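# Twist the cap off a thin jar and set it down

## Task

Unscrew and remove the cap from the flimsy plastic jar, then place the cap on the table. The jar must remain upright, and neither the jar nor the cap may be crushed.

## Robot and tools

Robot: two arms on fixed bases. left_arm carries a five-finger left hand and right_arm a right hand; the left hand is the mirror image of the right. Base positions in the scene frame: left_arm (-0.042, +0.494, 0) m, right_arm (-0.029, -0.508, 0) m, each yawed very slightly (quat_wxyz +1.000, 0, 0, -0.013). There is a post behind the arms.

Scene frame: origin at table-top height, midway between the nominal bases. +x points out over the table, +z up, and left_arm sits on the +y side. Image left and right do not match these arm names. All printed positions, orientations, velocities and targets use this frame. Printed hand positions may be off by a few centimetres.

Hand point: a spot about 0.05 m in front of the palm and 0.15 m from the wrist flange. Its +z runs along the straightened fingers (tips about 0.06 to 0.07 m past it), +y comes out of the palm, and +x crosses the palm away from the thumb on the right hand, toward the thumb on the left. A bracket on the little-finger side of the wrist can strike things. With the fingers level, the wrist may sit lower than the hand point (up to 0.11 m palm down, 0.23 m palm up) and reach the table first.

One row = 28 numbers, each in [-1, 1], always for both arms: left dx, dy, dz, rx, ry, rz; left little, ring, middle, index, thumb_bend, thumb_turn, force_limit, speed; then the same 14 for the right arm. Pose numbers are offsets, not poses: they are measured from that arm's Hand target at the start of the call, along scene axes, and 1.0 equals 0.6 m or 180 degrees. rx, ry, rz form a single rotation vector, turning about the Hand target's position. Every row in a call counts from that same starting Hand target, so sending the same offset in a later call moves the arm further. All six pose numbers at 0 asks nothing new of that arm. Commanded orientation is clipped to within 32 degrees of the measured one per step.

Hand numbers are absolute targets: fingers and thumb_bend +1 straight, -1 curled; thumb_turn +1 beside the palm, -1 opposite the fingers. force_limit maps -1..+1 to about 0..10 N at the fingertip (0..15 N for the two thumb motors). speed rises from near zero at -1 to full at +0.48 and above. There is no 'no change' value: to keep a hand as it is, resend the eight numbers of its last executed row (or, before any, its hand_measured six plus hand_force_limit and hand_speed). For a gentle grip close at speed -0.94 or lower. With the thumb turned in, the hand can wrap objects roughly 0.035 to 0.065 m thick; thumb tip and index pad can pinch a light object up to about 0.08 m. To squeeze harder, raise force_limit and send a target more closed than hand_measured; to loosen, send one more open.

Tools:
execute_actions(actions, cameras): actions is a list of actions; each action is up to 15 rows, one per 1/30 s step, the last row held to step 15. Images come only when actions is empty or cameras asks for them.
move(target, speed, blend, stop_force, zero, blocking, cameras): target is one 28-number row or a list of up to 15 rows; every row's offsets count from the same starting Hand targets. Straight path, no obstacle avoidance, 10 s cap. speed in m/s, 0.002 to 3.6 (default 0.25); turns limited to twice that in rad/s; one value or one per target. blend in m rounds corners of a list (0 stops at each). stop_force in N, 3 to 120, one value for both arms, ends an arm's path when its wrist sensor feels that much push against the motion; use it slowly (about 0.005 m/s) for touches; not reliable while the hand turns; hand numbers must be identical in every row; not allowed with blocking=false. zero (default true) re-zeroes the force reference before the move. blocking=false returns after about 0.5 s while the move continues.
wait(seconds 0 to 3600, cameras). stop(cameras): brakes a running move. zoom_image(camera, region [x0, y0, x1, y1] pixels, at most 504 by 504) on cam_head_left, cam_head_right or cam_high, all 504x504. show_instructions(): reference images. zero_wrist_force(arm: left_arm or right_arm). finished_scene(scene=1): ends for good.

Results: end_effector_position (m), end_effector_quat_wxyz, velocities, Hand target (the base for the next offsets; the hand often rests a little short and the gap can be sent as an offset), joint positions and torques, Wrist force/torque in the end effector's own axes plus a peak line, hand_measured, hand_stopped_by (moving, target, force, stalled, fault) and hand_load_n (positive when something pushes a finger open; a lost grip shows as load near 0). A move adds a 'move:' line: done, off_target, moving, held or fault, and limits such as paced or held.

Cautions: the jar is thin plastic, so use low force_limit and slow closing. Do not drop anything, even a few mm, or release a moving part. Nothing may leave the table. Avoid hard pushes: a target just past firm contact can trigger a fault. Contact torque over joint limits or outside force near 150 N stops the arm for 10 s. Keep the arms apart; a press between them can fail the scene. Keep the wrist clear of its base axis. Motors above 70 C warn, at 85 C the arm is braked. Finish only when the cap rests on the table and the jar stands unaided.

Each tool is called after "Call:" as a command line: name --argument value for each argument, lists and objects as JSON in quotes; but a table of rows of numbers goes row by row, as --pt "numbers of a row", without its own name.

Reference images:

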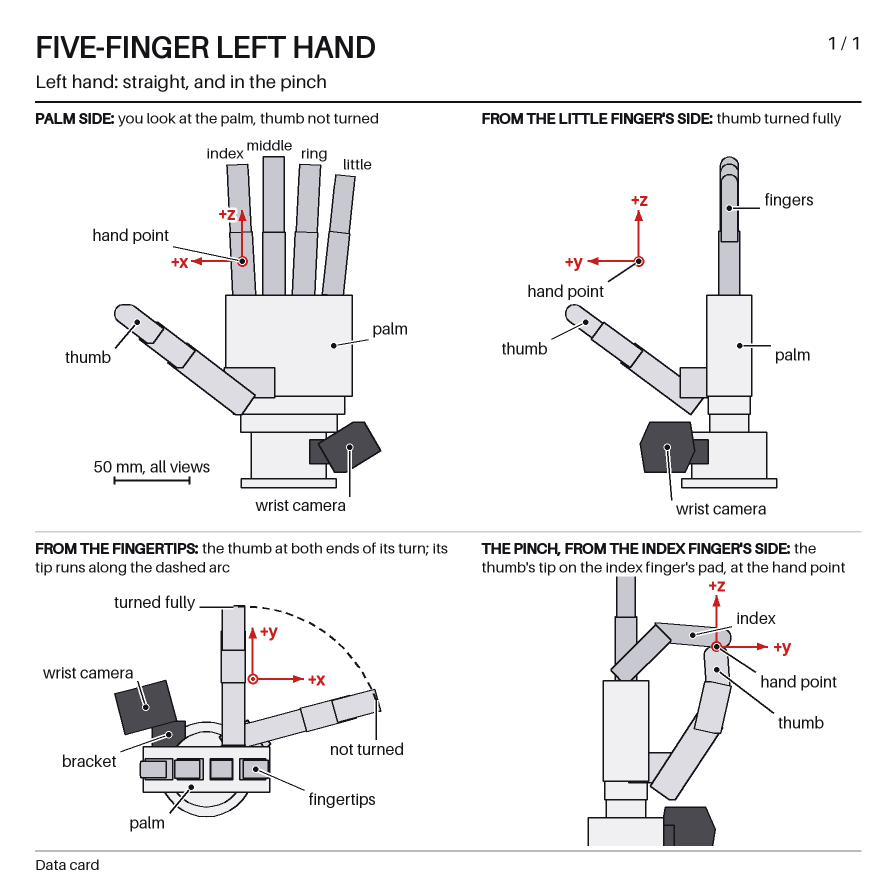

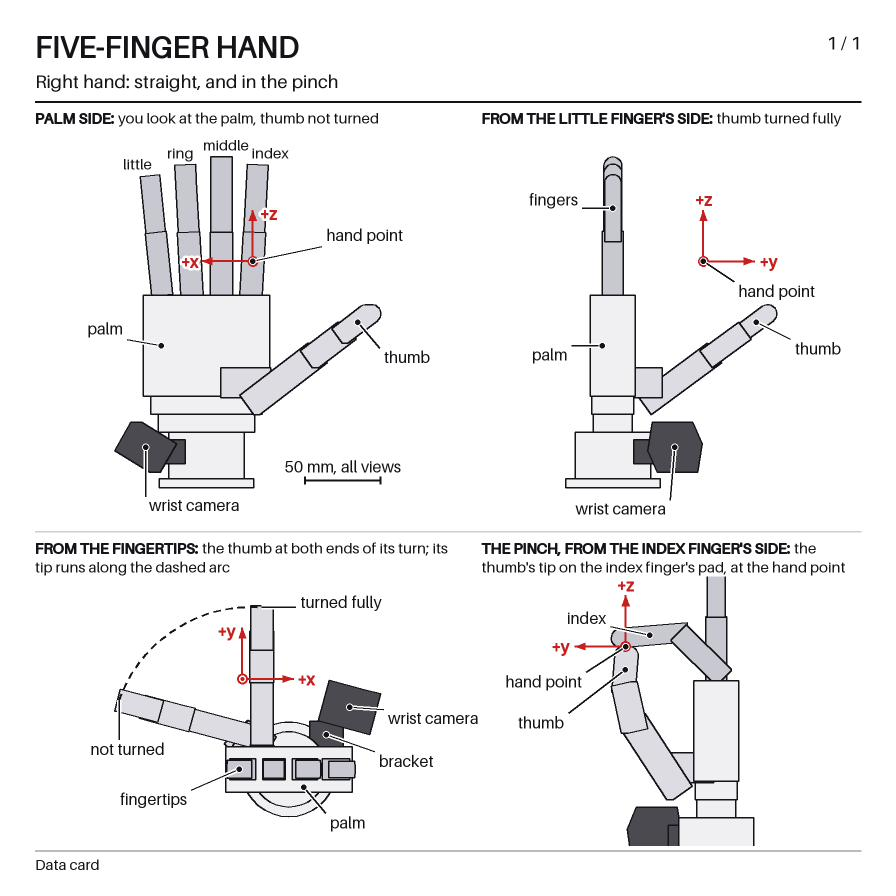

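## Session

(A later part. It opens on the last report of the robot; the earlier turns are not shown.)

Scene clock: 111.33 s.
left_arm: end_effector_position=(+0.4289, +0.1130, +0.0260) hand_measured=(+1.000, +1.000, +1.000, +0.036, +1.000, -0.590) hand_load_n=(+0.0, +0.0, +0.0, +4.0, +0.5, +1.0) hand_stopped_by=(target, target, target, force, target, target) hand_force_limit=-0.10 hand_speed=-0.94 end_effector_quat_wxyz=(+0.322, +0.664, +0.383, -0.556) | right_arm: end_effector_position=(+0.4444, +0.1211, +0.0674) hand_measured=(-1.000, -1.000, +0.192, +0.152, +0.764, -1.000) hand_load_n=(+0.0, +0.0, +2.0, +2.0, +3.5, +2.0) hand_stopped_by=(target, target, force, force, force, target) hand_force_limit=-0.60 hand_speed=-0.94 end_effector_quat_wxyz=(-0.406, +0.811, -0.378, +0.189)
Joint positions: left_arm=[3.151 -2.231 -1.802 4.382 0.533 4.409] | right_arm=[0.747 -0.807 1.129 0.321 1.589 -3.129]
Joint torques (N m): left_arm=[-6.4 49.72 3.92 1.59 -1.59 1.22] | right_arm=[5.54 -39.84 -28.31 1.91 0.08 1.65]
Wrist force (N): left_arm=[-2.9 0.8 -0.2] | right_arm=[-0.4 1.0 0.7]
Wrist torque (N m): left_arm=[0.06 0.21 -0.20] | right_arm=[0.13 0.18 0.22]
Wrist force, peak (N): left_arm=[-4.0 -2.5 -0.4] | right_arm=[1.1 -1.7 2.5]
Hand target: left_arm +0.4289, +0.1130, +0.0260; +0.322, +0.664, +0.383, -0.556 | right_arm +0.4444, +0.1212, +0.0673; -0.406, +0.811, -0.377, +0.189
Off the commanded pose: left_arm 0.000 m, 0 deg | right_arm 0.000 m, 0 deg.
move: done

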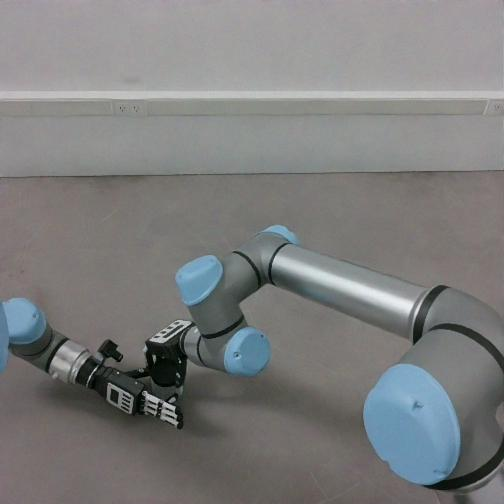

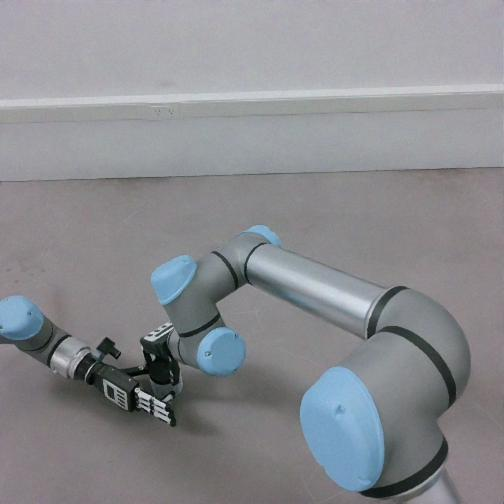

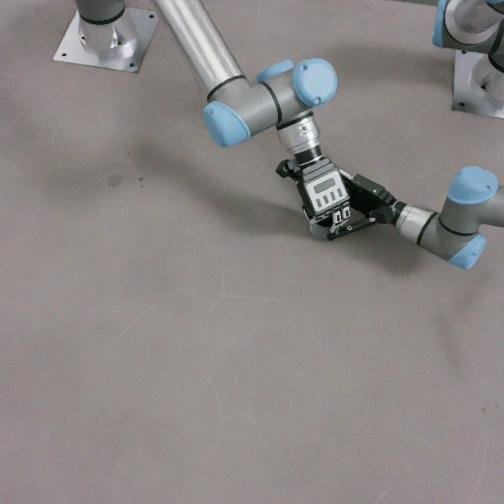

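Call:
move --pt "0 0 0 0 0 0 1 1 1 -0.3 1 -0.59 -0.1 -0.94 -0.0066 -0.0025 0.0003 0 0 0.1111 -1 -1 -0.2 -0.2 0.5 -1 -0.6 -0.94" --pt "0 0 0 0 0 0 1 1 1 -0.3 1 -0.59 -0.1 -0.94 -0.013 -0.0083 0.0007 0 0 0.25 -1 -1 -0.2 -0.2 0.5 -1 -0.6 -0.94" --speed 0.12 --blend 0.01 --cameras '["all"]'

Call:
zoom_image --camera "cam_head_left" --region '[110, 320, 220, 430]'

Call:
zoom_image --camera "cam_high" --region '[270, 140, 380, 250]'

Scene clock: 115.43 s.
left_arm: end_effector_position=(+0.4289, +0.1130, +0.0260) hand_measured=(+1.000, +1.000, +1.000, +0.038, +1.000, -0.590) hand_load_n=(+0.0, +0.0, +0.0, +9.0, +0.0, +0.0) hand_stopped_by=(target, target, target, force, target, target) hand_force_limit=-0.10 hand_speed=-0.94 end_effector_quat_wxyz=(+0.322, +0.664, +0.383, -0.556) | right_arm: end_effector_position=(+0.4366, +0.1162, +0.0676) hand_measured=(-1.000, -1.000, +0.192, +0.154, +0.764, -1.000) hand_load_n=(+0.0, +0.0, +1.0, +9.5, +1.5, +0.5) hand_stopped_by=(target, target, force, force, force, target) hand_force_limit=-0.60 hand_speed=-0.94 end_effector_quat_wxyz=(-0.447, +0.893, -0.039, +0.020)
Joint positions: left_arm=[3.151 -2.231 -1.802 4.382 0.533 4.409] | right_arm=[0.585 -0.621 0.83 0.685 0.877 -3.815]
Joint torques (N m): left_arm=[0.1 48.95 5.35 1.58 -2.4 1.09] | right_arm=[5.44 -58.5 -13.43 3.75 0.86 0.23]
Wrist force (N): left_arm=[-4.6 -1.0 7.5] | right_arm=[4.1 -12.9 2.6]
Wrist torque (N m): left_arm=[-0.15 0.38 -0.23] | right_arm=[-0.38 -0.05 0.12]
Wrist force, peak (N): left_arm=[-3.9 -3.8 9.5] | right_arm=[5.2 -16.2 4.2]
Hand target: left_arm +0.4289, +0.1130, +0.0260; +0.322, +0.664, +0.383, -0.556 | right_arm +0.4366, +0.1162, +0.0677; -0.447, +0.893, -0.038, +0.020
Off the commanded pose: left_arm 0.000 m, 0 deg | right_arm 0.000 m, 0 deg.
move: done

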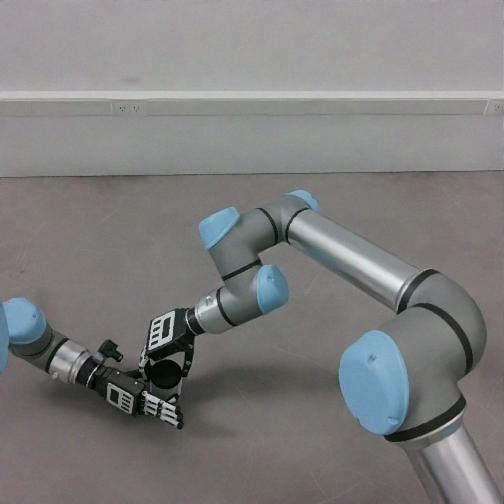

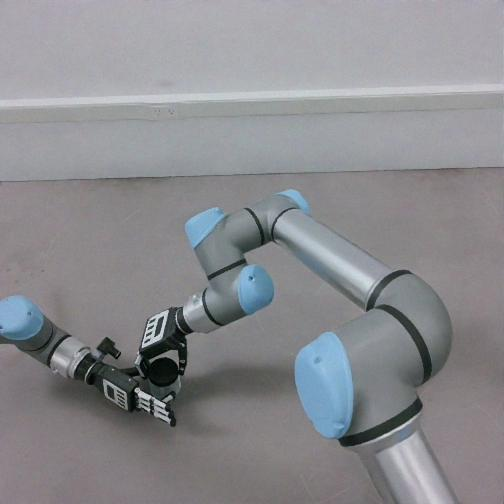

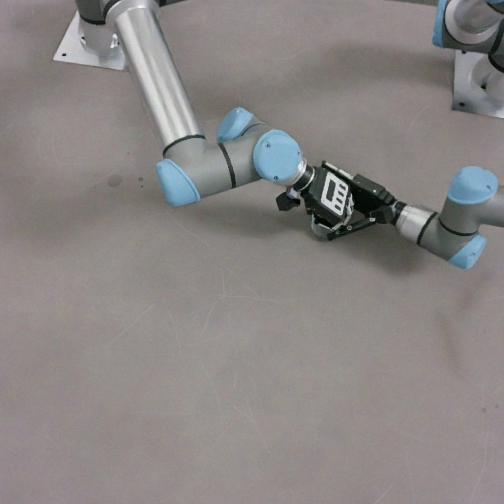

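Scaled by 4.582.

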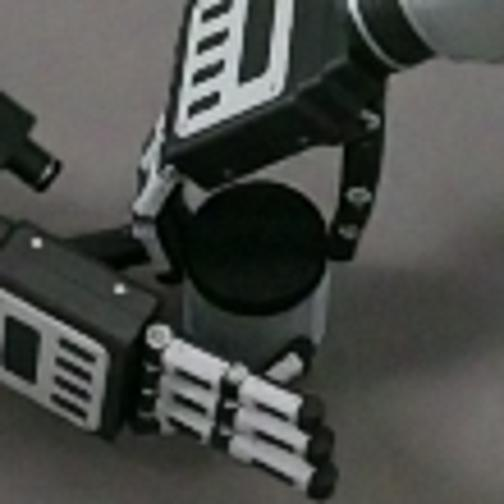

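Scaled by 4.582.

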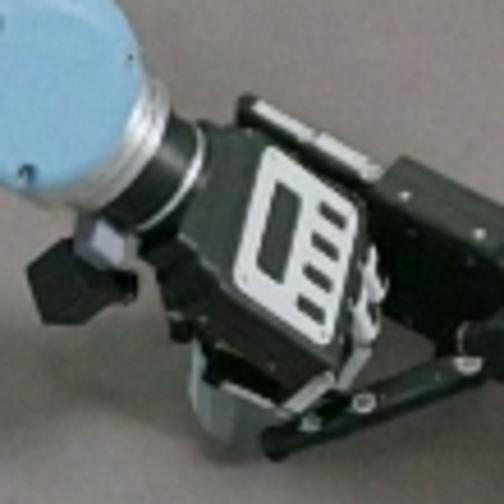

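Call:
move --target '[0, 0, 0, 0, 0, 0, 1, 1, 1, -0.3, 1, -0.59, -0.1, -0.94, 0.005, -0.0042, 0.0015, 0, 0, 0, -1, -1, -0.2, -0.2, 0.5, -1, -0.6, -0.94]' --speed 0.01 --cameras '["all"]'

Call:
zoom_image --camera "cam_head_left" --region '[110, 320, 220, 430]'

Call:
zoom_image --camera "cam_head_right" --region '[110, 320, 220, 430]'

Scene clock: 117.13 s.
left_arm: end_effector_position=(+0.4289, +0.1130, +0.0260) hand_measured=(+1.000, +1.000, +1.000, +0.038, +1.000, -0.590) hand_load_n=(+0.0, +0.0, +0.0, +5.0, +0.5, +0.0) hand_stopped_by=(target, target, target, force, target, target) hand_force_limit=-0.10 hand_speed=-0.94 end_effector_quat_wxyz=(+0.322, +0.664, +0.383, -0.556) | right_arm: end_effector_position=(+0.4396, +0.1136, +0.0686) hand_measured=(-1.000, -1.000, +0.192, +0.154, +0.764, -1.000) hand_load_n=(+0.0, +0.0, +0.0, +7.5, +4.0, +0.0) hand_stopped_by=(target, target, force, force, force, target) hand_force_limit=-0.60 hand_speed=-0.94 end_effector_quat_wxyz=(-0.447, +0.893, -0.038, +0.020)
Joint positions: left_arm=[3.151 -2.231 -1.802 4.382 0.533 4.409] | right_arm=[0.579 -0.619 0.825 0.693 0.873 -3.821]
Joint torques (N m): left_arm=[4.97 48.17 5.99 1.44 -1.13 1.08] | right_arm=[0.08 -41.08 -23.72 1.63 -1.3 -1.44]
Wrist force (N): left_arm=[-3.9 3.9 1.3] | right_arm=[-2.2 -1.2 2.6]
Wrist torque (N m): left_arm=[0.34 0.24 -0.22] | right_arm=[0.18 0.21 0.24]
Wrist force, peak (N): left_arm=[-4.7 -1.4 7.7] | right_arm=[4.0 -12.8 2.4]
Hand target: left_arm +0.4289, +0.1130, +0.0260; +0.322, +0.664, +0.383, -0.556 | right_arm +0.4396, +0.1137, +0.0686; -0.447, +0.893, -0.038, +0.020
Off the commanded pose: left_arm 0.000 m, 0 deg | right_arm 0.000 m, 0 deg.
move: done

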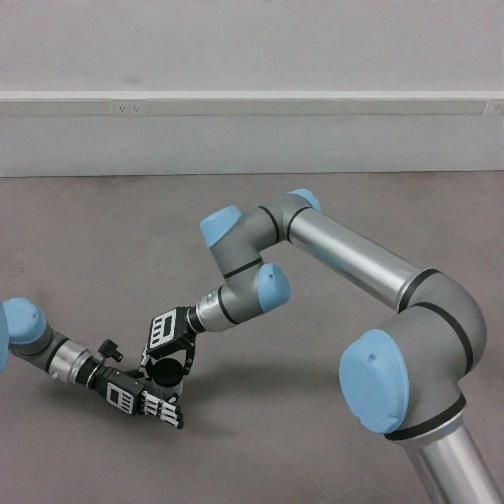

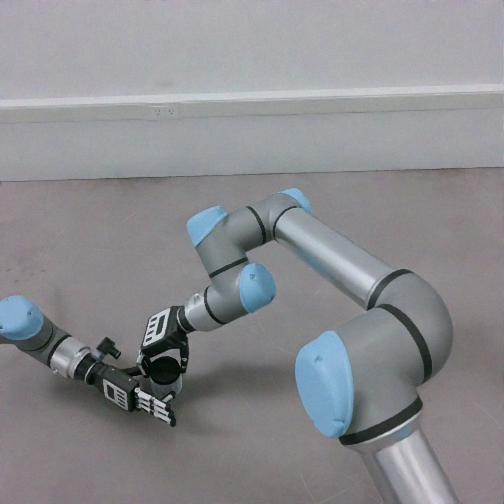

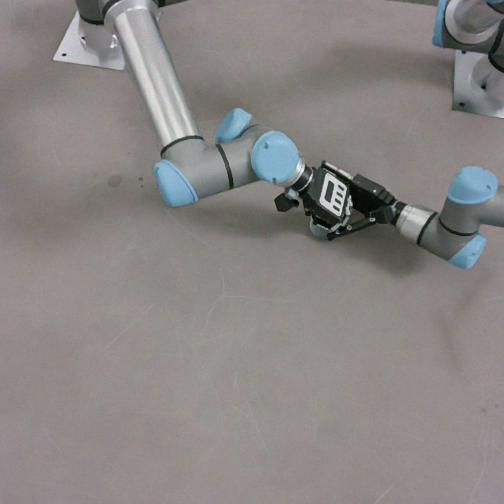

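Scaled by 4.582.

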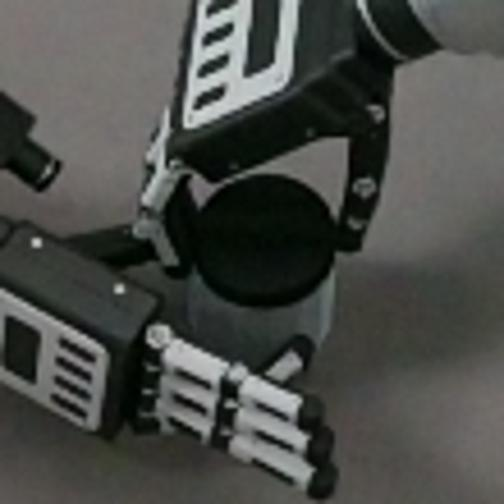

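Scaled by 4.582.

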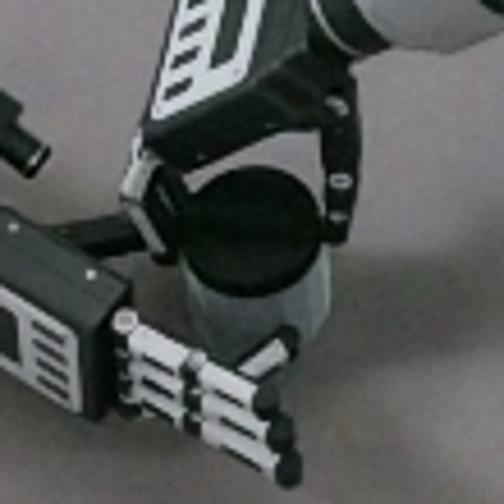

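Call:
move --target '[0, 0, 0, 0, 0, 0, 1, 1, 1, -0.3, 1, -0.59, -0.1, -0.94, 0, 0, 0, 0, 0, 0, -1, -1, 0.3, 0.3, 0.95, -1, -0.6, -0.94]' --speed 0.02 --cameras '["all"]'

Call:
zoom_image --camera "cam_head_left" --region '[110, 320, 220, 430]'

Call:
zoom_image --camera "cam_head_right" --region '[110, 320, 220, 430]'

Scene clock: 122.20 s.
left_arm: end_effector_position=(+0.4289, +0.1130, +0.0260) hand_measured=(+1.000, +1.000, +1.000, +0.038, +1.000, -0.590) hand_load_n=(+0.0, +0.0, +0.0, +5.0, +0.5, +0.5) hand_stopped_by=(target, target, target, force, target, target) hand_force_limit=-0.10 hand_speed=-0.94 end_effector_quat_wxyz=(+0.322, +0.664, +0.383, -0.556) | right_arm: end_effector_position=(+0.4396, +0.1137, +0.0686) hand_measured=(-1.000, -1.000, +0.300, +0.300, +0.950, -1.000) hand_load_n=(+0.0, +0.0, -0.5, +0.0, +0.0, +0.0) hand_stopped_by=(target, target, target, target, target, target) hand_force_limit=-0.60 hand_speed=-0.94 end_effector_quat_wxyz=(-0.447, +0.893, -0.038, +0.020)
Joint positions: left_arm=[3.151 -2.231 -1.802 4.382 0.533 4.409] | right_arm=[0.579 -0.619 0.825 0.692 0.873 -3.821]
Joint torques (N m): left_arm=[3.02 46.67 6.59 1.5 1.36 1.02] | right_arm=[4.8 -62.62 -14.53 0.02 -2.39 2.13]
Wrist force (N): left_arm=[-2.1 0.9 -1.0] | right_arm=[-0.1 1.1 -0.1]
Wrist torque (N m): left_arm=[0.14 0.11 -0.19] | right_arm=[0.17 0.11 0.29]
Wrist force, peak (N): left_arm=[-4.2 3.9 1.3] | right_arm=[-2.1 -0.7 3.2]
Hand target: left_arm +0.4289, +0.1130, +0.0260; +0.322, +0.664, +0.383, -0.556 | right_arm +0.4396, +0.1137, +0.0686; -0.447, +0.893, -0.038, +0.020
Off the commanded pose: left_arm 0.000 m, 0 deg | right_arm 0.000 m, 0 deg.
move: done

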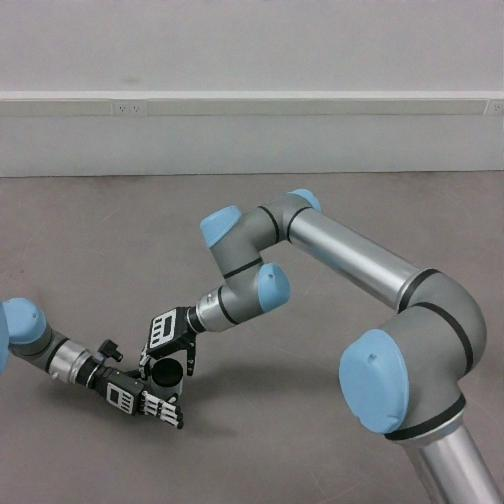

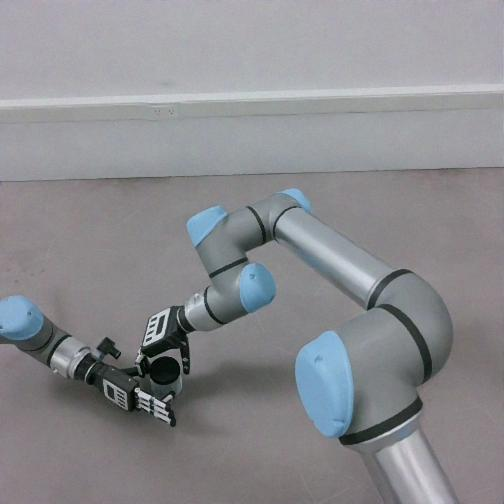

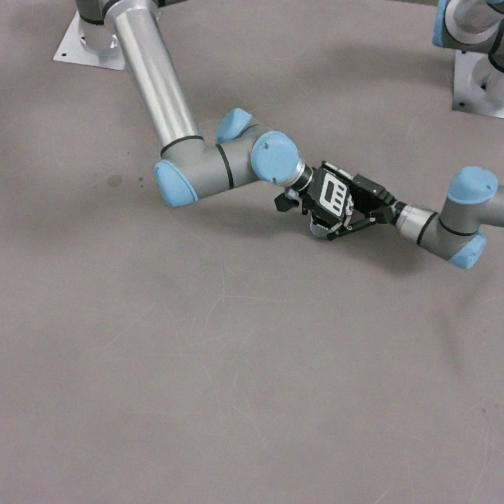

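Scaled by 4.582.

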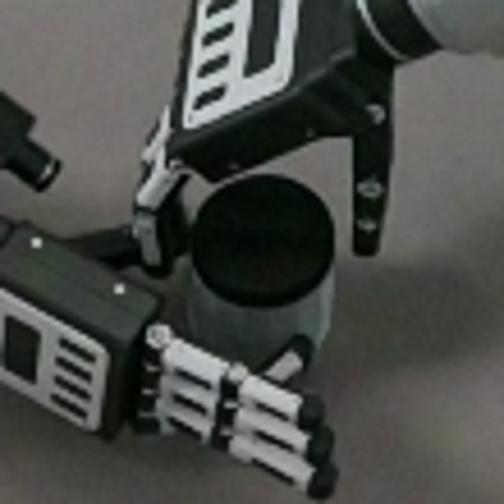

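Scaled by 4.582.

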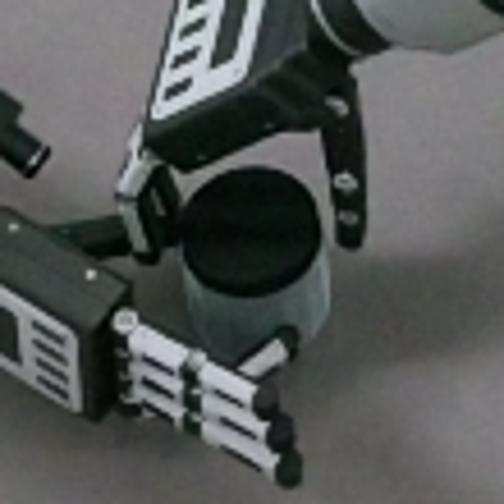

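Call:
move --target '[0, 0, 0, 0, 0, 0, 1, 1, 1, -0.3, 1, -0.59, -0.1, -0.94, -0.0015, 0.0042, 0, 0, 0, 0, -1, -1, 0.3, 0.3, 0.95, -1, -0.6, -0.94]' --speed 0.02

Call:
move --target '[0, 0, 0, 0, 0, 0, 1, 1, 1, -0.3, 1, -0.59, -0.1, -0.94, 0, 0, 0, 0, 0, 0, -1, -1, -0.1, -0.1, 0.5, -1, -0.85, -0.95]' --speed 0.02

Scene clock: 123.53 s.
left_arm: end_effector_position=(+0.4289, +0.1130, +0.0260) hand_measured=(+1.000, +1.000, +1.000, +0.038, +1.000, -0.590) hand_load_n=(+0.0, +0.0, +0.0, +5.0, +0.5, +0.5) hand_stopped_by=(target, target, target, force, target, target) hand_force_limit=-0.10 hand_speed=-0.94 end_effector_quat_wxyz=(+0.322, +0.664, +0.383, -0.556) | right_arm: end_effector_position=(+0.4386, +0.1163, +0.0686) hand_measured=(-1.000, -1.000, +0.300, +0.300, +0.950, -1.000) hand_load_n=(+0.0, +0.0, +0.0, +0.0, +0.0, +0.0) hand_stopped_by=(target, target, target, target, target, target) hand_force_limit=-0.60 hand_speed=-0.94 end_effector_quat_wxyz=(-0.447, +0.893, -0.038, +0.020)
Joint positions: left_arm=[3.151 -2.231 -1.802 4.382 0.533 4.409] | right_arm=[0.583 -0.616 0.819 0.693 0.876 -3.816]
Joint torques (N m): left_arm=[-2.13 46.77 7.74 1.4 1.26 1.06] | right_arm=[-6.22 -48.74 -12.96 2.82 -1.91 -1.86]
Wrist force (N): left_arm=[-2.0 0.9 -0.5] | right_arm=[-0.2 1.2 0.3]
Wrist torque (N m): left_arm=[0.12 0.10 -0.18] | right_arm=[0.17 0.12 0.19]
Wrist force, peak (N): left_arm=[-2.2 1.1 -0.9] | right_arm=[0.0 1.6 0.2]
Hand target: left_arm +0.4289, +0.1130, +0.0260; +0.322, +0.664, +0.383, -0.556 | right_arm +0.4387, +0.1162, +0.0686; -0.447, +0.893, -0.038, +0.020
Off the commanded pose: left_arm 0.000 m, 0 deg | right_arm 0.000 m, 0 deg.
move: done

Scene clock: 125.53 s.
left_arm: end_effector_position=(+0.4289, +0.1130, +0.0260) hand_measured=(+1.000, +1.000, +1.000, +0.038, +1.000, -0.590) hand_load_n=(+0.0, +0.0, +0.0, +5.0, +0.5, +0.0) hand_stopped_by=(target, target, target, force, target, target) hand_force_limit=-0.10 hand_speed=-0.94 end_effector_quat_wxyz=(+0.322, +0.664, +0.383, -0.556) | right_arm: end_effector_position=(+0.4386, +0.1162, +0.0686) hand_measured=(-1.000, -1.000, +0.168, +0.150, +0.820, -1.000) hand_load_n=(+0.0, +0.0, +1.0, +1.0, +1.0, +0.0) hand_stopped_by=(target, target, force, force, force, target) hand_force_limit=-0.85 hand_speed=-0.95 end_effector_quat_wxyz=(-0.447, +0.893, -0.038, +0.020)
Joint positions: left_arm=[3.151 -2.231 -1.802 4.382 0.533 4.409] | right_arm=[0.583 -0.616 0.819 0.693 0.876 -3.817]
Joint torques (N m): left_arm=[-5.8 46.38 7.75 1.41 1.35 0.93] | right_arm=[-6.48 -64.16 -13.84 2.46 -1.45 -2.44]
Wrist force (N): left_arm=[-2.8 0.7 0.2] | right_arm=[0.0 0.4 0.6]
Wrist torque (N m): left_arm=[0.06 0.17 -0.16] | right_arm=[0.11 0.09 0.18]
Wrist force, peak (N): left_arm=[-3.6 1.2 0.4] | right_arm=[-0.2 -1.5 0.8]
Hand target: left_arm +0.4289, +0.1130, +0.0260; +0.322, +0.664, +0.383, -0.556 | right_arm +0.4387, +0.1162, +0.0686; -0.447, +0.893, -0.038, +0.020
Off the commanded pose: left_arm 0.000 m, 0 deg | right_arm 0.000 m, 0 deg.
move: done

Call:
move --pt "0 0 0 0 0 0 1 1 1 -0.3 1 -0.59 -0.1 -0.94 0 0 0 0 0 0 -1 -1 0.35 0.35 1 -1 -0.85 -0.85" --pt "0 0 0 0 0 0 1 1 1 -0.3 1 -0.59 -0.1 -0.94 0.0062 0.0062 0 0 0 -0.1278 -1 -1 0.35 0.35 1 -1 -0.85 -0.85" --pt "0 0 0 0 0 0 1 1 1 -0.3 1 -0.59 -0.1 -0.94 0.0128 0.009 0 0 0 -0.25 -1 -1 0.35 0.35 1 -1 -0.85 -0.85" --speed 0.1 --blend '[0, 0.01, 0]'

Call:
move --target '[0, 0, 0, 0, 0, 0, 1, 1, 1, -0.3, 1, -0.59, -0.1, -0.94, 0, 0, 0, 0, 0, 0, -1, -1, -0.1, -0.1, 0.5, -1, -0.85, -0.95]' --speed 0.02

Scene clock: 131.43 s.
left_arm: end_effector_position=(+0.4289, +0.1130, +0.0260) hand_measured=(+1.000, +1.000, +1.000, +0.038, +1.000, -0.590) hand_load_n=(+0.0, +0.0, +0.0, +5.0, +0.5, +0.5) hand_stopped_by=(target, target, target, force, target, target) hand_force_limit=-0.10 hand_speed=-0.94 end_effector_quat_wxyz=(+0.322, +0.664, +0.383, -0.556) | right_arm: end_effector_position=(+0.4463, +0.1217, +0.0686) hand_measured=(-1.000, -1.000, +0.350, +0.350, +1.000, -1.000) hand_load_n=(+0.0, +0.0, -0.5, +0.0, +0.0, +0.0) hand_stopped_by=(target, target, target, target, target, target) hand_force_limit=-0.85 hand_speed=-0.85 end_effector_quat_wxyz=(-0.406, +0.811, -0.377, +0.189)
Joint positions: left_arm=[3.151 -2.231 -1.802 4.382 0.533 4.409] | right_arm=[0.746 -0.804 1.12 0.327 1.587 -3.13]
Joint torques (N m): left_arm=[-5.57 45.29 9.23 1.49 1.23 0.96] | right_arm=[-6.89 -36.6 -17.32 0.95 -0.36 -1.78]
Wrist force (N): left_arm=[-1.9 1.1 -0.8] | right_arm=[-0.2 1.4 0.0]
Wrist torque (N m): left_arm=[0.16 0.09 -0.17] | right_arm=[0.21 0.13 0.29]
Wrist force, peak (N): left_arm=[-3.4 0.8 0.1] | right_arm=[-0.4 1.4 0.5]
Hand target: left_arm +0.4289, +0.1130, +0.0260; +0.322, +0.664, +0.383, -0.556 | right_arm +0.4463, +0.1216, +0.0686; -0.406, +0.811, -0.377, +0.189
Off the commanded pose: left_arm 0.000 m, 0 deg | right_arm 0.000 m, 0 deg.
move: done

Scene clock: 133.73 s.
left_arm: end_effector_position=(+0.4289, +0.1130, +0.0260) hand_measured=(+1.000, +1.000, +1.000, +0.038, +1.000, -0.590) hand_load_n=(+0.0, +0.0, +0.0, +5.5, +0.5, +0.0) hand_stopped_by=(target, target, target, force, target, target) hand_force_limit=-0.10 hand_speed=-0.94 end_effector_quat_wxyz=(+0.322, +0.664, +0.383, -0.556) | right_arm: end_effector_position=(+0.4463, +0.1216, +0.0686) hand_measured=(-1.000, -1.000, +0.152, +0.120, +0.848, -1.000) hand_load_n=(+0.0, +0.0, +1.0, +1.5, +1.0, +0.0) hand_stopped_by=(target, target, force, force, force, target) hand_force_limit=-0.85 hand_speed=-0.95 end_effector_quat_wxyz=(-0.406, +0.811, -0.377, +0.189)
Joint positions: left_arm=[3.151 -2.231 -1.802 4.382 0.533 4.409] | right_arm=[0.746 -0.804 1.12 0.327 1.587 -3.13]
Joint torques (N m): left_arm=[-5.65 43.23 10.6 1.37 0.44 0.79] | right_arm=[-6.3 -39.33 -12.76 -0.44 2.11 1.91]
Wrist force (N): left_arm=[-2.5 -0.1 0.6] | right_arm=[-0.3 -0.3 1.0]
Wrist torque (N m): left_arm=[0.03 0.17 -0.17] | right_arm=[0.09 0.13 0.25]
Wrist force, peak (N): left_arm=[-2.8 -0.3 0.8] | right_arm=[-0.3 -2.3 1.0]
Hand target: left_arm +0.4289, +0.1130, +0.0260; +0.322, +0.664, +0.383, -0.556 | right_arm +0.4463, +0.1216, +0.0686; -0.406, +0.811, -0.377, +0.189
Off the commanded pose: left_arm 0.000 m, 0 deg | right_arm 0.000 m, 0 deg.
move: done

Call:
move --pt "0 0 0 0 0 0 1 1 1 -0.3 1 -0.59 -0.1 -0.94 0 0 0 0 0 0 -1 -1 0.35 0.35 1 -1 -0.85 -0.85" --pt "0 0 0 0 0 0 1 1 1 -0.3 1 -0.59 -0.1 -0.94 0.0073 0.0002 0 0 0 -0.1111 -1 -1 0.35 0.35 1 -1 -0.85 -0.85" --pt "0 0 0 0 0 0 1 1 1 -0.3 1 -0.59 -0.1 -0.94 0.0142 -0.002 0 0 0 -0.2222 -1 -1 0.35 0.35 1 -1 -0.85 -0.85" --speed 0.1 --blend '[0, 0.01, 0]'

Call:
move --target '[0, 0, 0, 0, 0, 0, 1, 1, 1, -0.3, 1, -0.59, -0.1, -0.94, 0, 0, 0, 0, 0, 0, -1, -1, -0.1, -0.1, 0.5, -1, -0.85, -0.95]' --speed 0.02

Scene clock: 138.93 s.
left_arm: end_effector_position=(+0.4289, +0.1130, +0.0260) hand_measured=(+1.000, +1.000, +1.000, +0.038, +1.000, -0.590) hand_load_n=(+0.0, +0.0, -0.5, +5.0, +0.5, +0.5) hand_stopped_by=(target, target, target, force, target, target) hand_force_limit=-0.10 hand_speed=-0.94 end_effector_quat_wxyz=(+0.322, +0.664, +0.383, -0.556) | right_arm: end_effector_position=(+0.4548, +0.1205, +0.0685) hand_measured=(-1.000, -1.000, +0.350, +0.350, +1.000, -1.000) hand_load_n=(+0.0, +0.0, +0.0, +0.0, +0.0, +0.5) hand_stopped_by=(target, target, target, target, target, target) hand_force_limit=-0.85 hand_speed=-0.85 end_effector_quat_wxyz=(-0.316, +0.633, -0.632, +0.316)
Joint positions: left_arm=[3.151 -2.231 -1.802 4.382 0.533 4.409] | right_arm=[0.908 -0.586 0.755 0.697 2.236 -2.514]
Joint torques (N m): left_arm=[-6 42.35 10.76 1.31 -1.96 0.76] | right_arm=[-6.55 -65.25 -18.25 0.69 -0.47 -1.15]
Wrist force (N): left_arm=[-2.1 1.0 -0.7] | right_arm=[-0.2 1.2 0.3]
Wrist torque (N m): left_arm=[0.16 0.12 -0.18] | right_arm=[0.18 0.12 0.30]
Wrist force, peak (N): left_arm=[-2.4 1.2 -0.7] | right_arm=[-0.2 1.6 0.0]
Hand target: left_arm +0.4289, +0.1130, +0.0260; +0.322, +0.664, +0.383, -0.556 | right_arm +0.4549, +0.1204, +0.0686; -0.316, +0.633, -0.632, +0.316
Off the commanded pose: left_arm 0.000 m, 0 deg | right_arm 0.000 m, 0 deg.
move: done

Scene clock: 141.33 s.
left_arm: end_effector_position=(+0.4289, +0.1130, +0.0260) hand_measured=(+1.000, +1.000, +1.000, +0.038, +1.000, -0.590) hand_load_n=(+0.0, +0.0, +0.0, +5.5, +0.0, +0.0) hand_stopped_by=(target, target, target, force, target, target) hand_force_limit=-0.10 hand_speed=-0.94 end_effector_quat_wxyz=(+0.322, +0.664, +0.383, -0.556) | right_arm: end_effector_position=(+0.4549, +0.1204, +0.0686) hand_measured=(-1.000, -1.000, +0.152, +0.104, +0.840, -1.000) hand_load_n=(+0.0, +0.0, +1.0, +1.5, +1.0, +0.0) hand_stopped_by=(target, target, force, force, force, target) hand_force_limit=-0.85 hand_speed=-0.95 end_effector_quat_wxyz=(-0.316, +0.633, -0.632, +0.316)
Joint positions: left_arm=[3.151 -2.231 -1.802 4.382 0.533 4.409] | right_arm=[0.908 -0.586 0.755 0.698 2.236 -2.514]
Joint torques (N m): left_arm=[-5.65 41.99 12.01 1.43 -2.04 0.53] | right_arm=[-3.8 -63.85 -12.78 2.19 2.29 2.26]
Wrist force (N): left_arm=[-1.7 -0.6 0.3] | right_arm=[-0.8 -0.4 1.2]
Wrist torque (N m): left_arm=[0.00 0.10 -0.14] | right_arm=[0.05 0.15 0.25]
Wrist force, peak (N): left_arm=[-2.1 1.5 -1.0] | right_arm=[-1.0 -1.8 1.0]
Hand target: left_arm +0.4289, +0.1130, +0.0260; +0.322, +0.664, +0.383, -0.556 | right_arm +0.4549, +0.1204, +0.0686; -0.316, +0.633, -0.632, +0.316
Off the commanded pose: left_arm 0.000 m, 0 deg | right_arm 0.000 m, 0 deg.
move: done

Call:
move --target '[0, 0, 0, 0, 0, 0, 1, 1, 1, -0.3, 1, -0.59, -0.1, -0.94, 0, 0, 0, 0, 0, 0, -1, -1, -0.2, -0.2, 0.4, -1, -0.55, -0.94]' --speed 0.02

Scene clock: 143.10 s.
left_arm: end_effector_position=(+0.4289, +0.1130, +0.0260) hand_measured=(+1.000, +1.000, +1.000, +0.038, +1.000, -0.590) hand_load_n=(+0.0, +0.0, -0.5, +5.5, +0.5, +0.0) hand_stopped_by=(target, target, target, force, target, target) hand_force_limit=-0.10 hand_speed=-0.94 end_effector_quat_wxyz=(+0.322, +0.664, +0.383, -0.556) | right_arm: end_effector_position=(+0.4549, +0.1204, +0.0686) hand_measured=(-1.000, -1.000, +0.142, +0.094, +0.828, -1.000) hand_load_n=(+0.0, +0.0, +2.5, +3.0, +3.5, +0.0) hand_stopped_by=(target, target, force, force, force, target) hand_force_limit=-0.55 hand_speed=-0.94 end_effector_quat_wxyz=(-0.316, +0.633, -0.632, +0.316)
Joint positions: left_arm=[3.151 -2.231 -1.802 4.382 0.533 4.409] | right_arm=[0.908 -0.586 0.755 0.698 2.236 -2.514]
Joint torques (N m): left_arm=[-5.42 41.31 11.43 1.36 -2.08 0.75] | right_arm=[1.06 -59.14 -13.33 2.16 1.26 2.01]
Wrist force (N): left_arm=[-2.3 -1.9 0.9] | right_arm=[-0.7 -1.4 1.7]
Wrist torque (N m): left_arm=[-0.09 0.18 -0.17] | right_arm=[0.01 0.13 0.24]
Wrist force, peak (N): left_arm=[-2.1 -2.8 1.2] | right_arm=[-0.6 -2.7 2.0]
Hand target: left_arm +0.4289, +0.1130, +0.0260; +0.322, +0.664, +0.383, -0.556 | right_arm +0.4549, +0.1204, +0.0686; -0.316, +0.633, -0.632, +0.316
Off the commanded pose: left_arm 0.000 m, 0 deg | right_arm 0.000 m, 0 deg.
move: done

Call:
move --target '[0, 0, 0, 0, 0, 0, 1, 1, 1, -0.3, 1, -0.59, -0.1, -0.94, -0.00773, 0.00387, 0.0005, 0, 0, 0.1111, -1, -1, -0.2, -0.2, 0.4, -1, -0.55, -0.94]' --speed 0.12

Scene clock: 145.40 s.
left_arm: end_effector_position=(+0.4289, +0.1130, +0.0260) hand_measured=(+1.000, +1.000, +1.000, +0.038, +1.000, -0.590) hand_load_n=(+0.0, +0.0, +0.0, +5.0, +0.0, +0.0) hand_stopped_by=(target, target, target, force, target, target) hand_force_limit=-0.10 hand_speed=-0.94 end_effector_quat_wxyz=(+0.322, +0.664, +0.383, -0.556) | right_arm: end_effector_position=(+0.4503, +0.1227, +0.0690) hand_measured=(-1.000, -1.000, +0.142, +0.094, +0.828, -1.000) hand_load_n=(+0.0, +0.0, +0.5, +5.0, +4.0, +3.0) hand_stopped_by=(target, target, force, force, force, target) hand_force_limit=-0.55 hand_speed=-0.94 end_effector_quat_wxyz=(-0.367, +0.733, -0.513, +0.257)
Joint positions: left_arm=[3.151 -2.231 -1.802 4.382 0.533 4.409] | right_arm=[0.836 -0.743 1.017 0.422 1.935 -2.853]
Joint torques (N m): left_arm=[-5.48 40.53 12.22 1.39 -1.96 0.64] | right_arm=[5.52 -35.39 -24.32 2.48 1.11 1.07]
Wrist force (N): left_arm=[-4.8 1.1 1.8] | right_arm=[-2.8 -2.8 0.6]
Wrist torque (N m): left_arm=[0.10 0.34 -0.24] | right_arm=[-0.06 0.31 0.19]
Wrist force, peak (N): left_arm=[-4.7 0.6 2.3] | right_arm=[-2.5 -3.3 0.7]
Hand target: left_arm +0.4289, +0.1130, +0.0260; +0.322, +0.664, +0.383, -0.556 | right_arm +0.4502, +0.1227, +0.0689; -0.367, +0.733, -0.512, +0.257
Off the commanded pose: left_arm 0.000 m, 0 deg | right_arm 0.000 m, 0 deg.
move: done

Call:
move --target '[0, 0, 0, 0, 0, 0, 1, 1, 1, -0.3, 1, -0.59, -0.1, -0.94, -0.0086, 0.001, 0.0013, 0, 0, 0.1111, -1, -1, -0.2, -0.2, 0.4, -1, -0.55, -0.94]' --speed 0.12 --cameras '["cam_head_left", "cam_head_right"]'

Call:
zoom_image --camera "cam_head_left" --region '[140, 350, 200, 410]'

Call:
zoom_image --camera "cam_head_right" --region '[140, 350, 200, 410]'

Scene clock: 147.97 s.
left_arm: end_effector_position=(+0.4289, +0.1130, +0.0260) hand_measured=(+1.000, +1.000, +1.000, +0.038, +1.000, -0.590) hand_load_n=(+0.0, +0.0, +0.0, +7.0, +0.0, +0.5) hand_stopped_by=(target, target, target, force, target, target) hand_force_limit=-0.10 hand_speed=-0.94 end_effector_quat_wxyz=(+0.322, +0.664, +0.383, -0.556) | right_arm: end_effector_position=(+0.4451, +0.1233, +0.0698) hand_measured=(-1.000, -1.000, +0.142, +0.096, +0.828, -1.000) hand_load_n=(+0.0, +0.0, +0.0, +9.5, +3.0, +2.0) hand_stopped_by=(target, target, force, force, force, target) hand_force_limit=-0.55 hand_speed=-0.94 end_effector_quat_wxyz=(-0.406, +0.811, -0.378, +0.189)
Joint positions: left_arm=[3.151 -2.231 -1.802 4.382 0.533 4.409] | right_arm=[0.749 -0.803 1.116 0.33 1.59 -3.128]
Joint torques (N m): left_arm=[-5.72 40.08 13.17 1.23 -1.88 0.52] | right_arm=[5.88 -35.36 -23.91 4.31 0.3 1.31]
Wrist force (N): left_arm=[-3.5 -1.4 5.8] | right_arm=[-1.9 -8.2 2.6]
Wrist torque (N m): left_arm=[-0.24 0.30 -0.19] | right_arm=[-0.23 0.19 0.17]
Wrist force, peak (N): left_arm=[-3.8 -0.5 6.4] | right_arm=[-2.0 -9.5 2.5]
Hand target: left_arm +0.4289, +0.1130, +0.0260; +0.322, +0.664, +0.383, -0.556 | right_arm +0.4451, +0.1233, +0.0697; -0.406, +0.811, -0.377, +0.189
Off the commanded pose: left_arm 0.000 m, 0 deg | right_arm 0.000 m, 0 deg.
move: done

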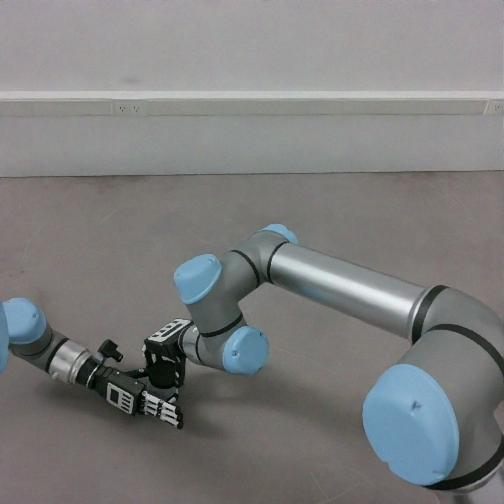

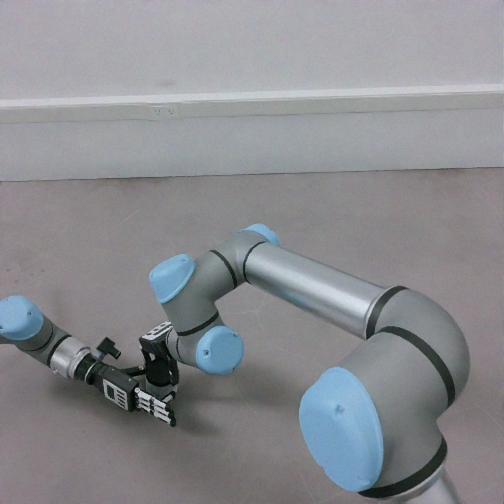

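Scaled by 8.400.

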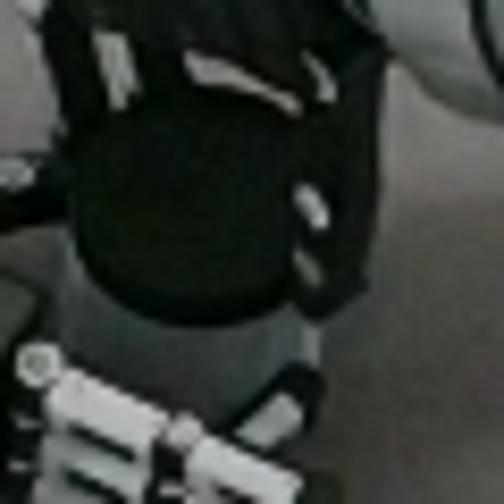

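Scaled by 8.400.

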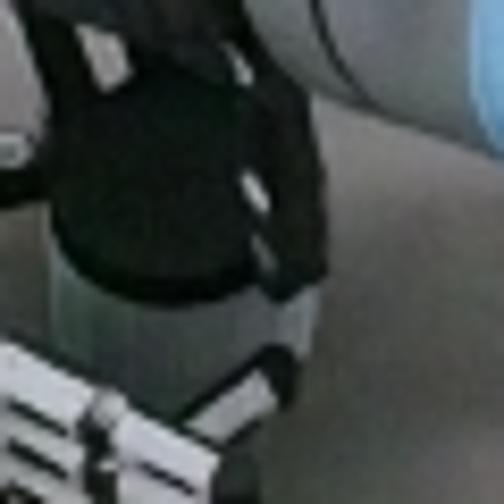

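Call:
move --target '[0, 0, 0, 0, 0, 0, 1, 1, 1, -0.3, 1, -0.59, -0.1, -0.94, 0.0002, 0.0023, 0.0012, 0, 0, 0, -1, -1, -0.2, -0.2, 0.4, -1, -0.55, -0.94]' --speed 0.01

Scene clock: 149.73 s.
left_arm: end_effector_position=(+0.4289, +0.1130, +0.0260) hand_measured=(+1.000, +1.000, +1.000, +0.036, +1.000, -0.590) hand_load_n=(+0.0, +0.0, +0.0, +4.5, +0.0, +0.0) hand_stopped_by=(target, target, target, force, target, target) hand_force_limit=-0.10 hand_speed=-0.94 end_effector_quat_wxyz=(+0.322, +0.664, +0.383, -0.556) | right_arm: end_effector_position=(+0.4451, +0.1247, +0.0703) hand_measured=(-1.000, -1.000, +0.142, +0.096, +0.830, -1.000) hand_load_n=(+0.0, +0.0, +0.0, +8.5, +4.0, +0.0) hand_stopped_by=(target, target, force, force, force, target) hand_force_limit=-0.55 hand_speed=-0.94 end_effector_quat_wxyz=(-0.405, +0.811, -0.377, +0.189)
Joint positions: left_arm=[3.151 -2.231 -1.802 4.382 0.533 4.409] | right_arm=[0.751 -0.801 1.109 0.335 1.591 -3.127]
Joint torques (N m): left_arm=[-5.19 40.03 13.04 1.26 -1.95 0.57] | right_arm=[-1.79 -54.99 -11.33 0.19 1.15 2.34]
Wrist force (N): left_arm=[-2.2 -1.4 3.0] | right_arm=[0.0 -3.0 3.3]
Wrist torque (N m): left_arm=[-0.11 0.16 -0.17] | right_arm=[0.03 0.03 0.20]
Wrist force, peak (N): left_arm=[-3.0 -1.2 6.2] | right_arm=[-1.8 -8.9 2.5]
Hand target: left_arm +0.4289, +0.1130, +0.0260; +0.322, +0.664, +0.383, -0.556 | right_arm +0.4452, +0.1247, +0.0704; -0.406, +0.811, -0.377, +0.189
Off the commanded pose: left_arm 0.000 m, 0 deg | right_arm 0.000 m, 0 deg.
move: done

Call:
move --target '[0, 0, 0, 0, 0, 0, 1, 1, 1, -0.3, 1, -0.59, -0.1, -0.94, 0, 0, 0, 0, 0, 0, -1, -1, 0.25, 0.25, 0.95, -1, -0.6, -0.93]' --speed 0.02 --cameras '["cam_head_left", "cam_head_right"]'

Call:
zoom_image --camera "cam_head_left" --region '[140, 350, 200, 410]'

Call:
zoom_image --camera "cam_head_right" --region '[140, 350, 200, 410]'

Scene clock: 151.60 s.
left_arm: end_effector_position=(+0.4289, +0.1130, +0.0260) hand_measured=(+1.000, +1.000, +1.000, +0.036, +1.000, -0.590) hand_load_n=(+0.0, +0.0, +0.0, +1.0, +0.0, +0.0) hand_stopped_by=(target, target, target, force, target, target) hand_force_limit=-0.10 hand_speed=-0.94 end_effector_quat_wxyz=(+0.322, +0.664, +0.383, -0.556) | right_arm: end_effector_position=(+0.4452, +0.1247, +0.0704) hand_measured=(-1.000, -1.000, +0.250, +0.250, +0.950, -1.000) hand_load_n=(+0.5, +0.0, +0.0, +0.0, +0.0, +0.0) hand_stopped_by=(target, target, target, target, target, target) hand_force_limit=-0.60 hand_speed=-0.93 end_effector_quat_wxyz=(-0.406, +0.811, -0.377, +0.189)
Joint positions: left_arm=[3.151 -2.231 -1.802 4.382 0.533 4.409] | right_arm=[0.751 -0.801 1.11 0.334 1.591 -3.127]
Joint torques (N m): left_arm=[-5.67 38.58 14.29 1.31 -1.83 0.45] | right_arm=[-5.95 -58.3 -22.6 -0.1 -1.79 0.63]
Wrist force (N): left_arm=[-2.1 1.1 -0.6] | right_arm=[-0.2 1.6 0.1]
Wrist torque (N m): left_arm=[0.17 0.12 -0.18] | right_arm=[0.24 0.11 0.20]
Wrist force, peak (N): left_arm=[-3.3 -1.3 3.2] | right_arm=[-0.3 -3.2 3.0]
Hand target: left_arm +0.4289, +0.1130, +0.0260; +0.322, +0.664, +0.383, -0.556 | right_arm +0.4452, +0.1247, +0.0704; -0.406, +0.811, -0.377, +0.189
Off the commanded pose: left_arm 0.000 m, 0 deg | right_arm 0.000 m, 0 deg.
move: done

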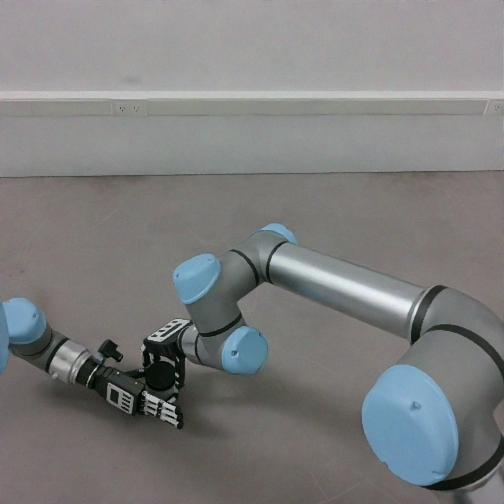

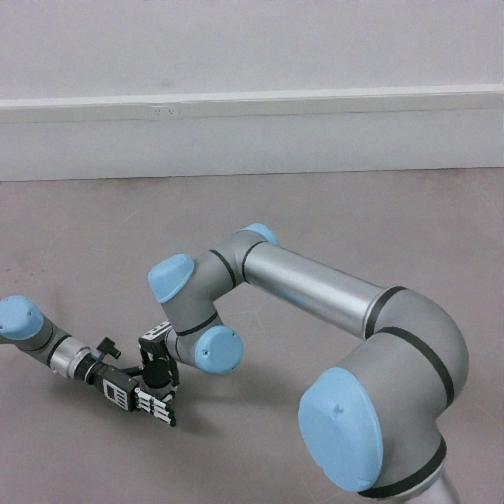

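Scaled by 8.400.

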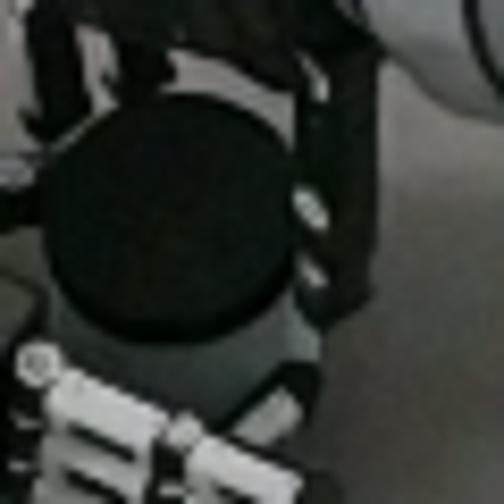

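Scaled by 8.400.

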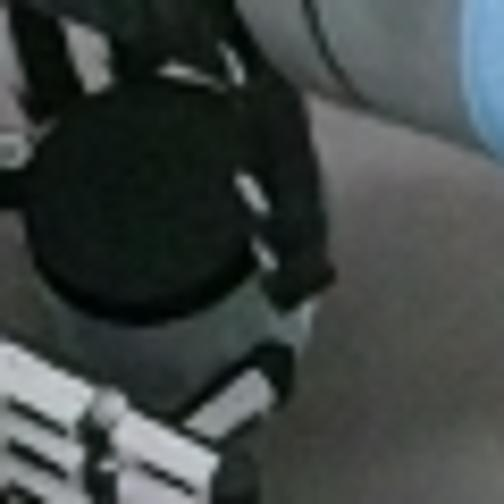

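Call:
wait --seconds 0.1 --cameras '["all"]'

Call:
zoom_image --camera "cam_high" --region '[290, 180, 360, 250]'

Call:
zoom_image --camera "cam_head_left" --region '[120, 330, 210, 420]'

Call:
zoom_image --camera "cam_head_right" --region '[120, 330, 210, 420]'

Scene clock: 153.80 s.
left_arm: end_effector_position=(+0.4289, +0.1130, +0.0260) hand_measured=(+1.000, +1.000, +1.000, +0.036, +1.000, -0.590) hand_load_n=(+0.0, +0.0, +0.0, +1.0, +0.0, +0.0) hand_stopped_by=(target, target, target, force, target, target) hand_force_limit=-0.10 hand_speed=-0.94 end_effector_quat_wxyz=(+0.322, +0.664, +0.383, -0.556) | right_arm: end_effector_position=(+0.4452, +0.1247, +0.0704) hand_measured=(-1.000, -1.000, +0.250, +0.250, +0.950, -1.000) hand_load_n=(+0.0, +0.0, +0.0, +0.0, +0.0, -0.5) hand_stopped_by=(target, target, target, target, target, target) hand_force_limit=-0.60 hand_speed=-0.93 end_effector_quat_wxyz=(-0.406, +0.811, -0.377, +0.189)
Joint positions: left_arm=[3.151 -2.231 -1.802 4.382 0.533 4.409] | right_arm=[0.751 -0.801 1.11 0.334 1.591 -3.127]
Joint torques (N m): left_arm=[-6.22 38.81 14.42 1.25 -1.79 0.52] | right_arm=[-6.64 -56.51 -25.97 -0.35 -1.54 -1.3]
Wrist force (N): left_arm=[-2.5 1.3 -0.6] | right_arm=[0.0 1.5 0.1]
Wrist torque (N m): left_arm=[0.20 0.19 -0.22] | right_arm=[0.23 0.10 0.21]
Wrist force, peak (N): left_arm=[-2.5 1.3 -0.6] | right_arm=[-0.1 1.6 0.0]
Hand target: left_arm +0.4289, +0.1130, +0.0260; +0.322, +0.664, +0.383, -0.556 | right_arm +0.4452, +0.1247, +0.0704; -0.406, +0.811, -0.377, +0.189
Off the commanded pose: left_arm 0.000 m, 0 deg | right_arm 0.000 m, 0 deg.
wait: 0.10 s; at rest from the start

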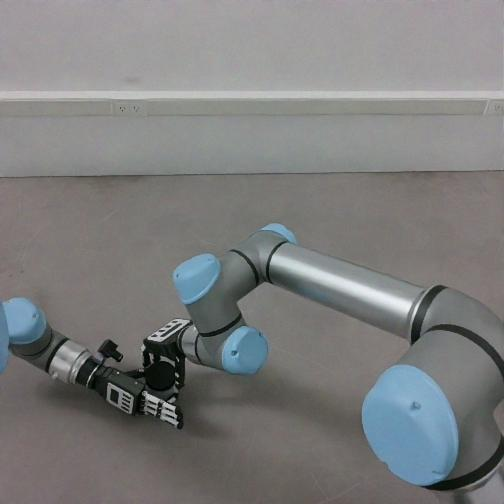

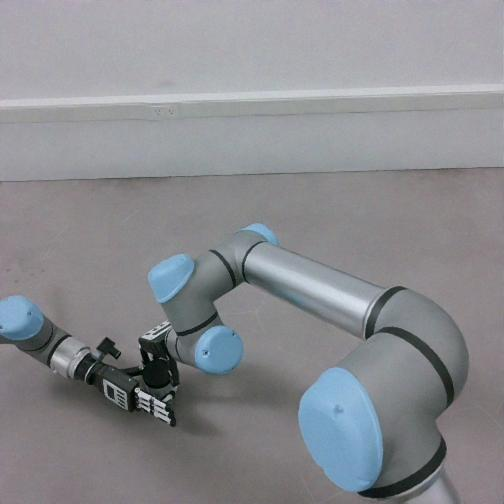

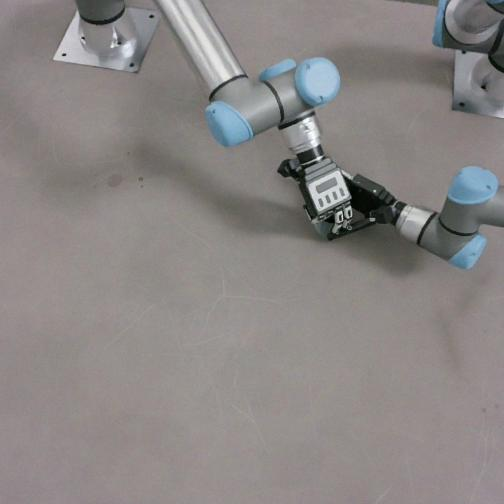

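Scaled by 7.200.

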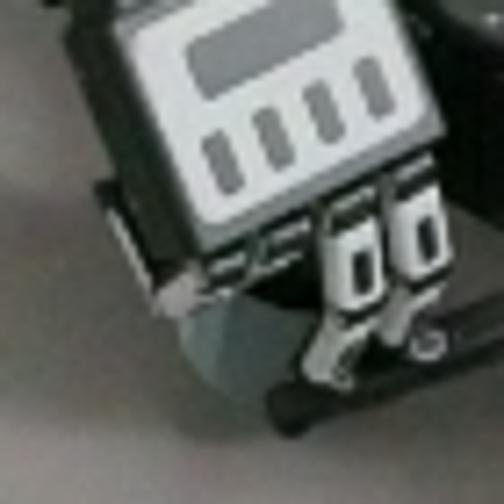

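Scaled by 5.600.

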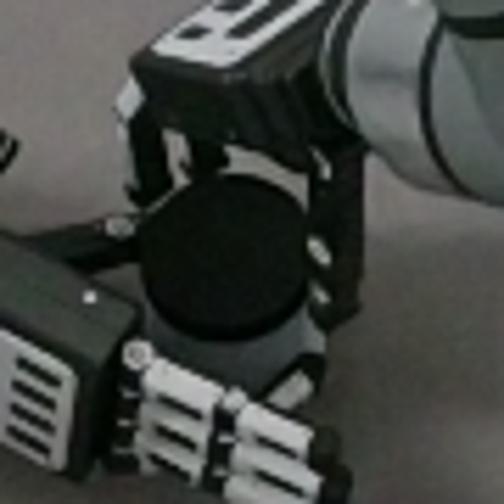

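Scaled by 5.600.

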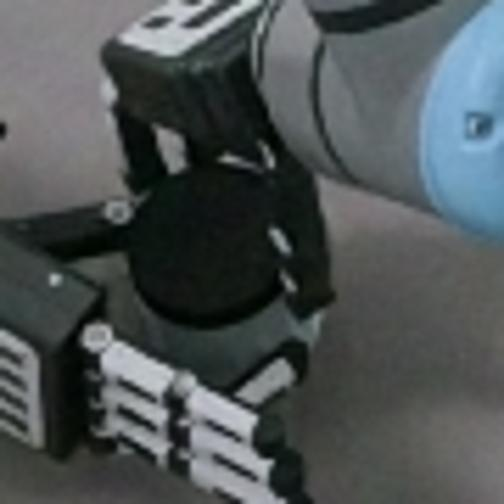

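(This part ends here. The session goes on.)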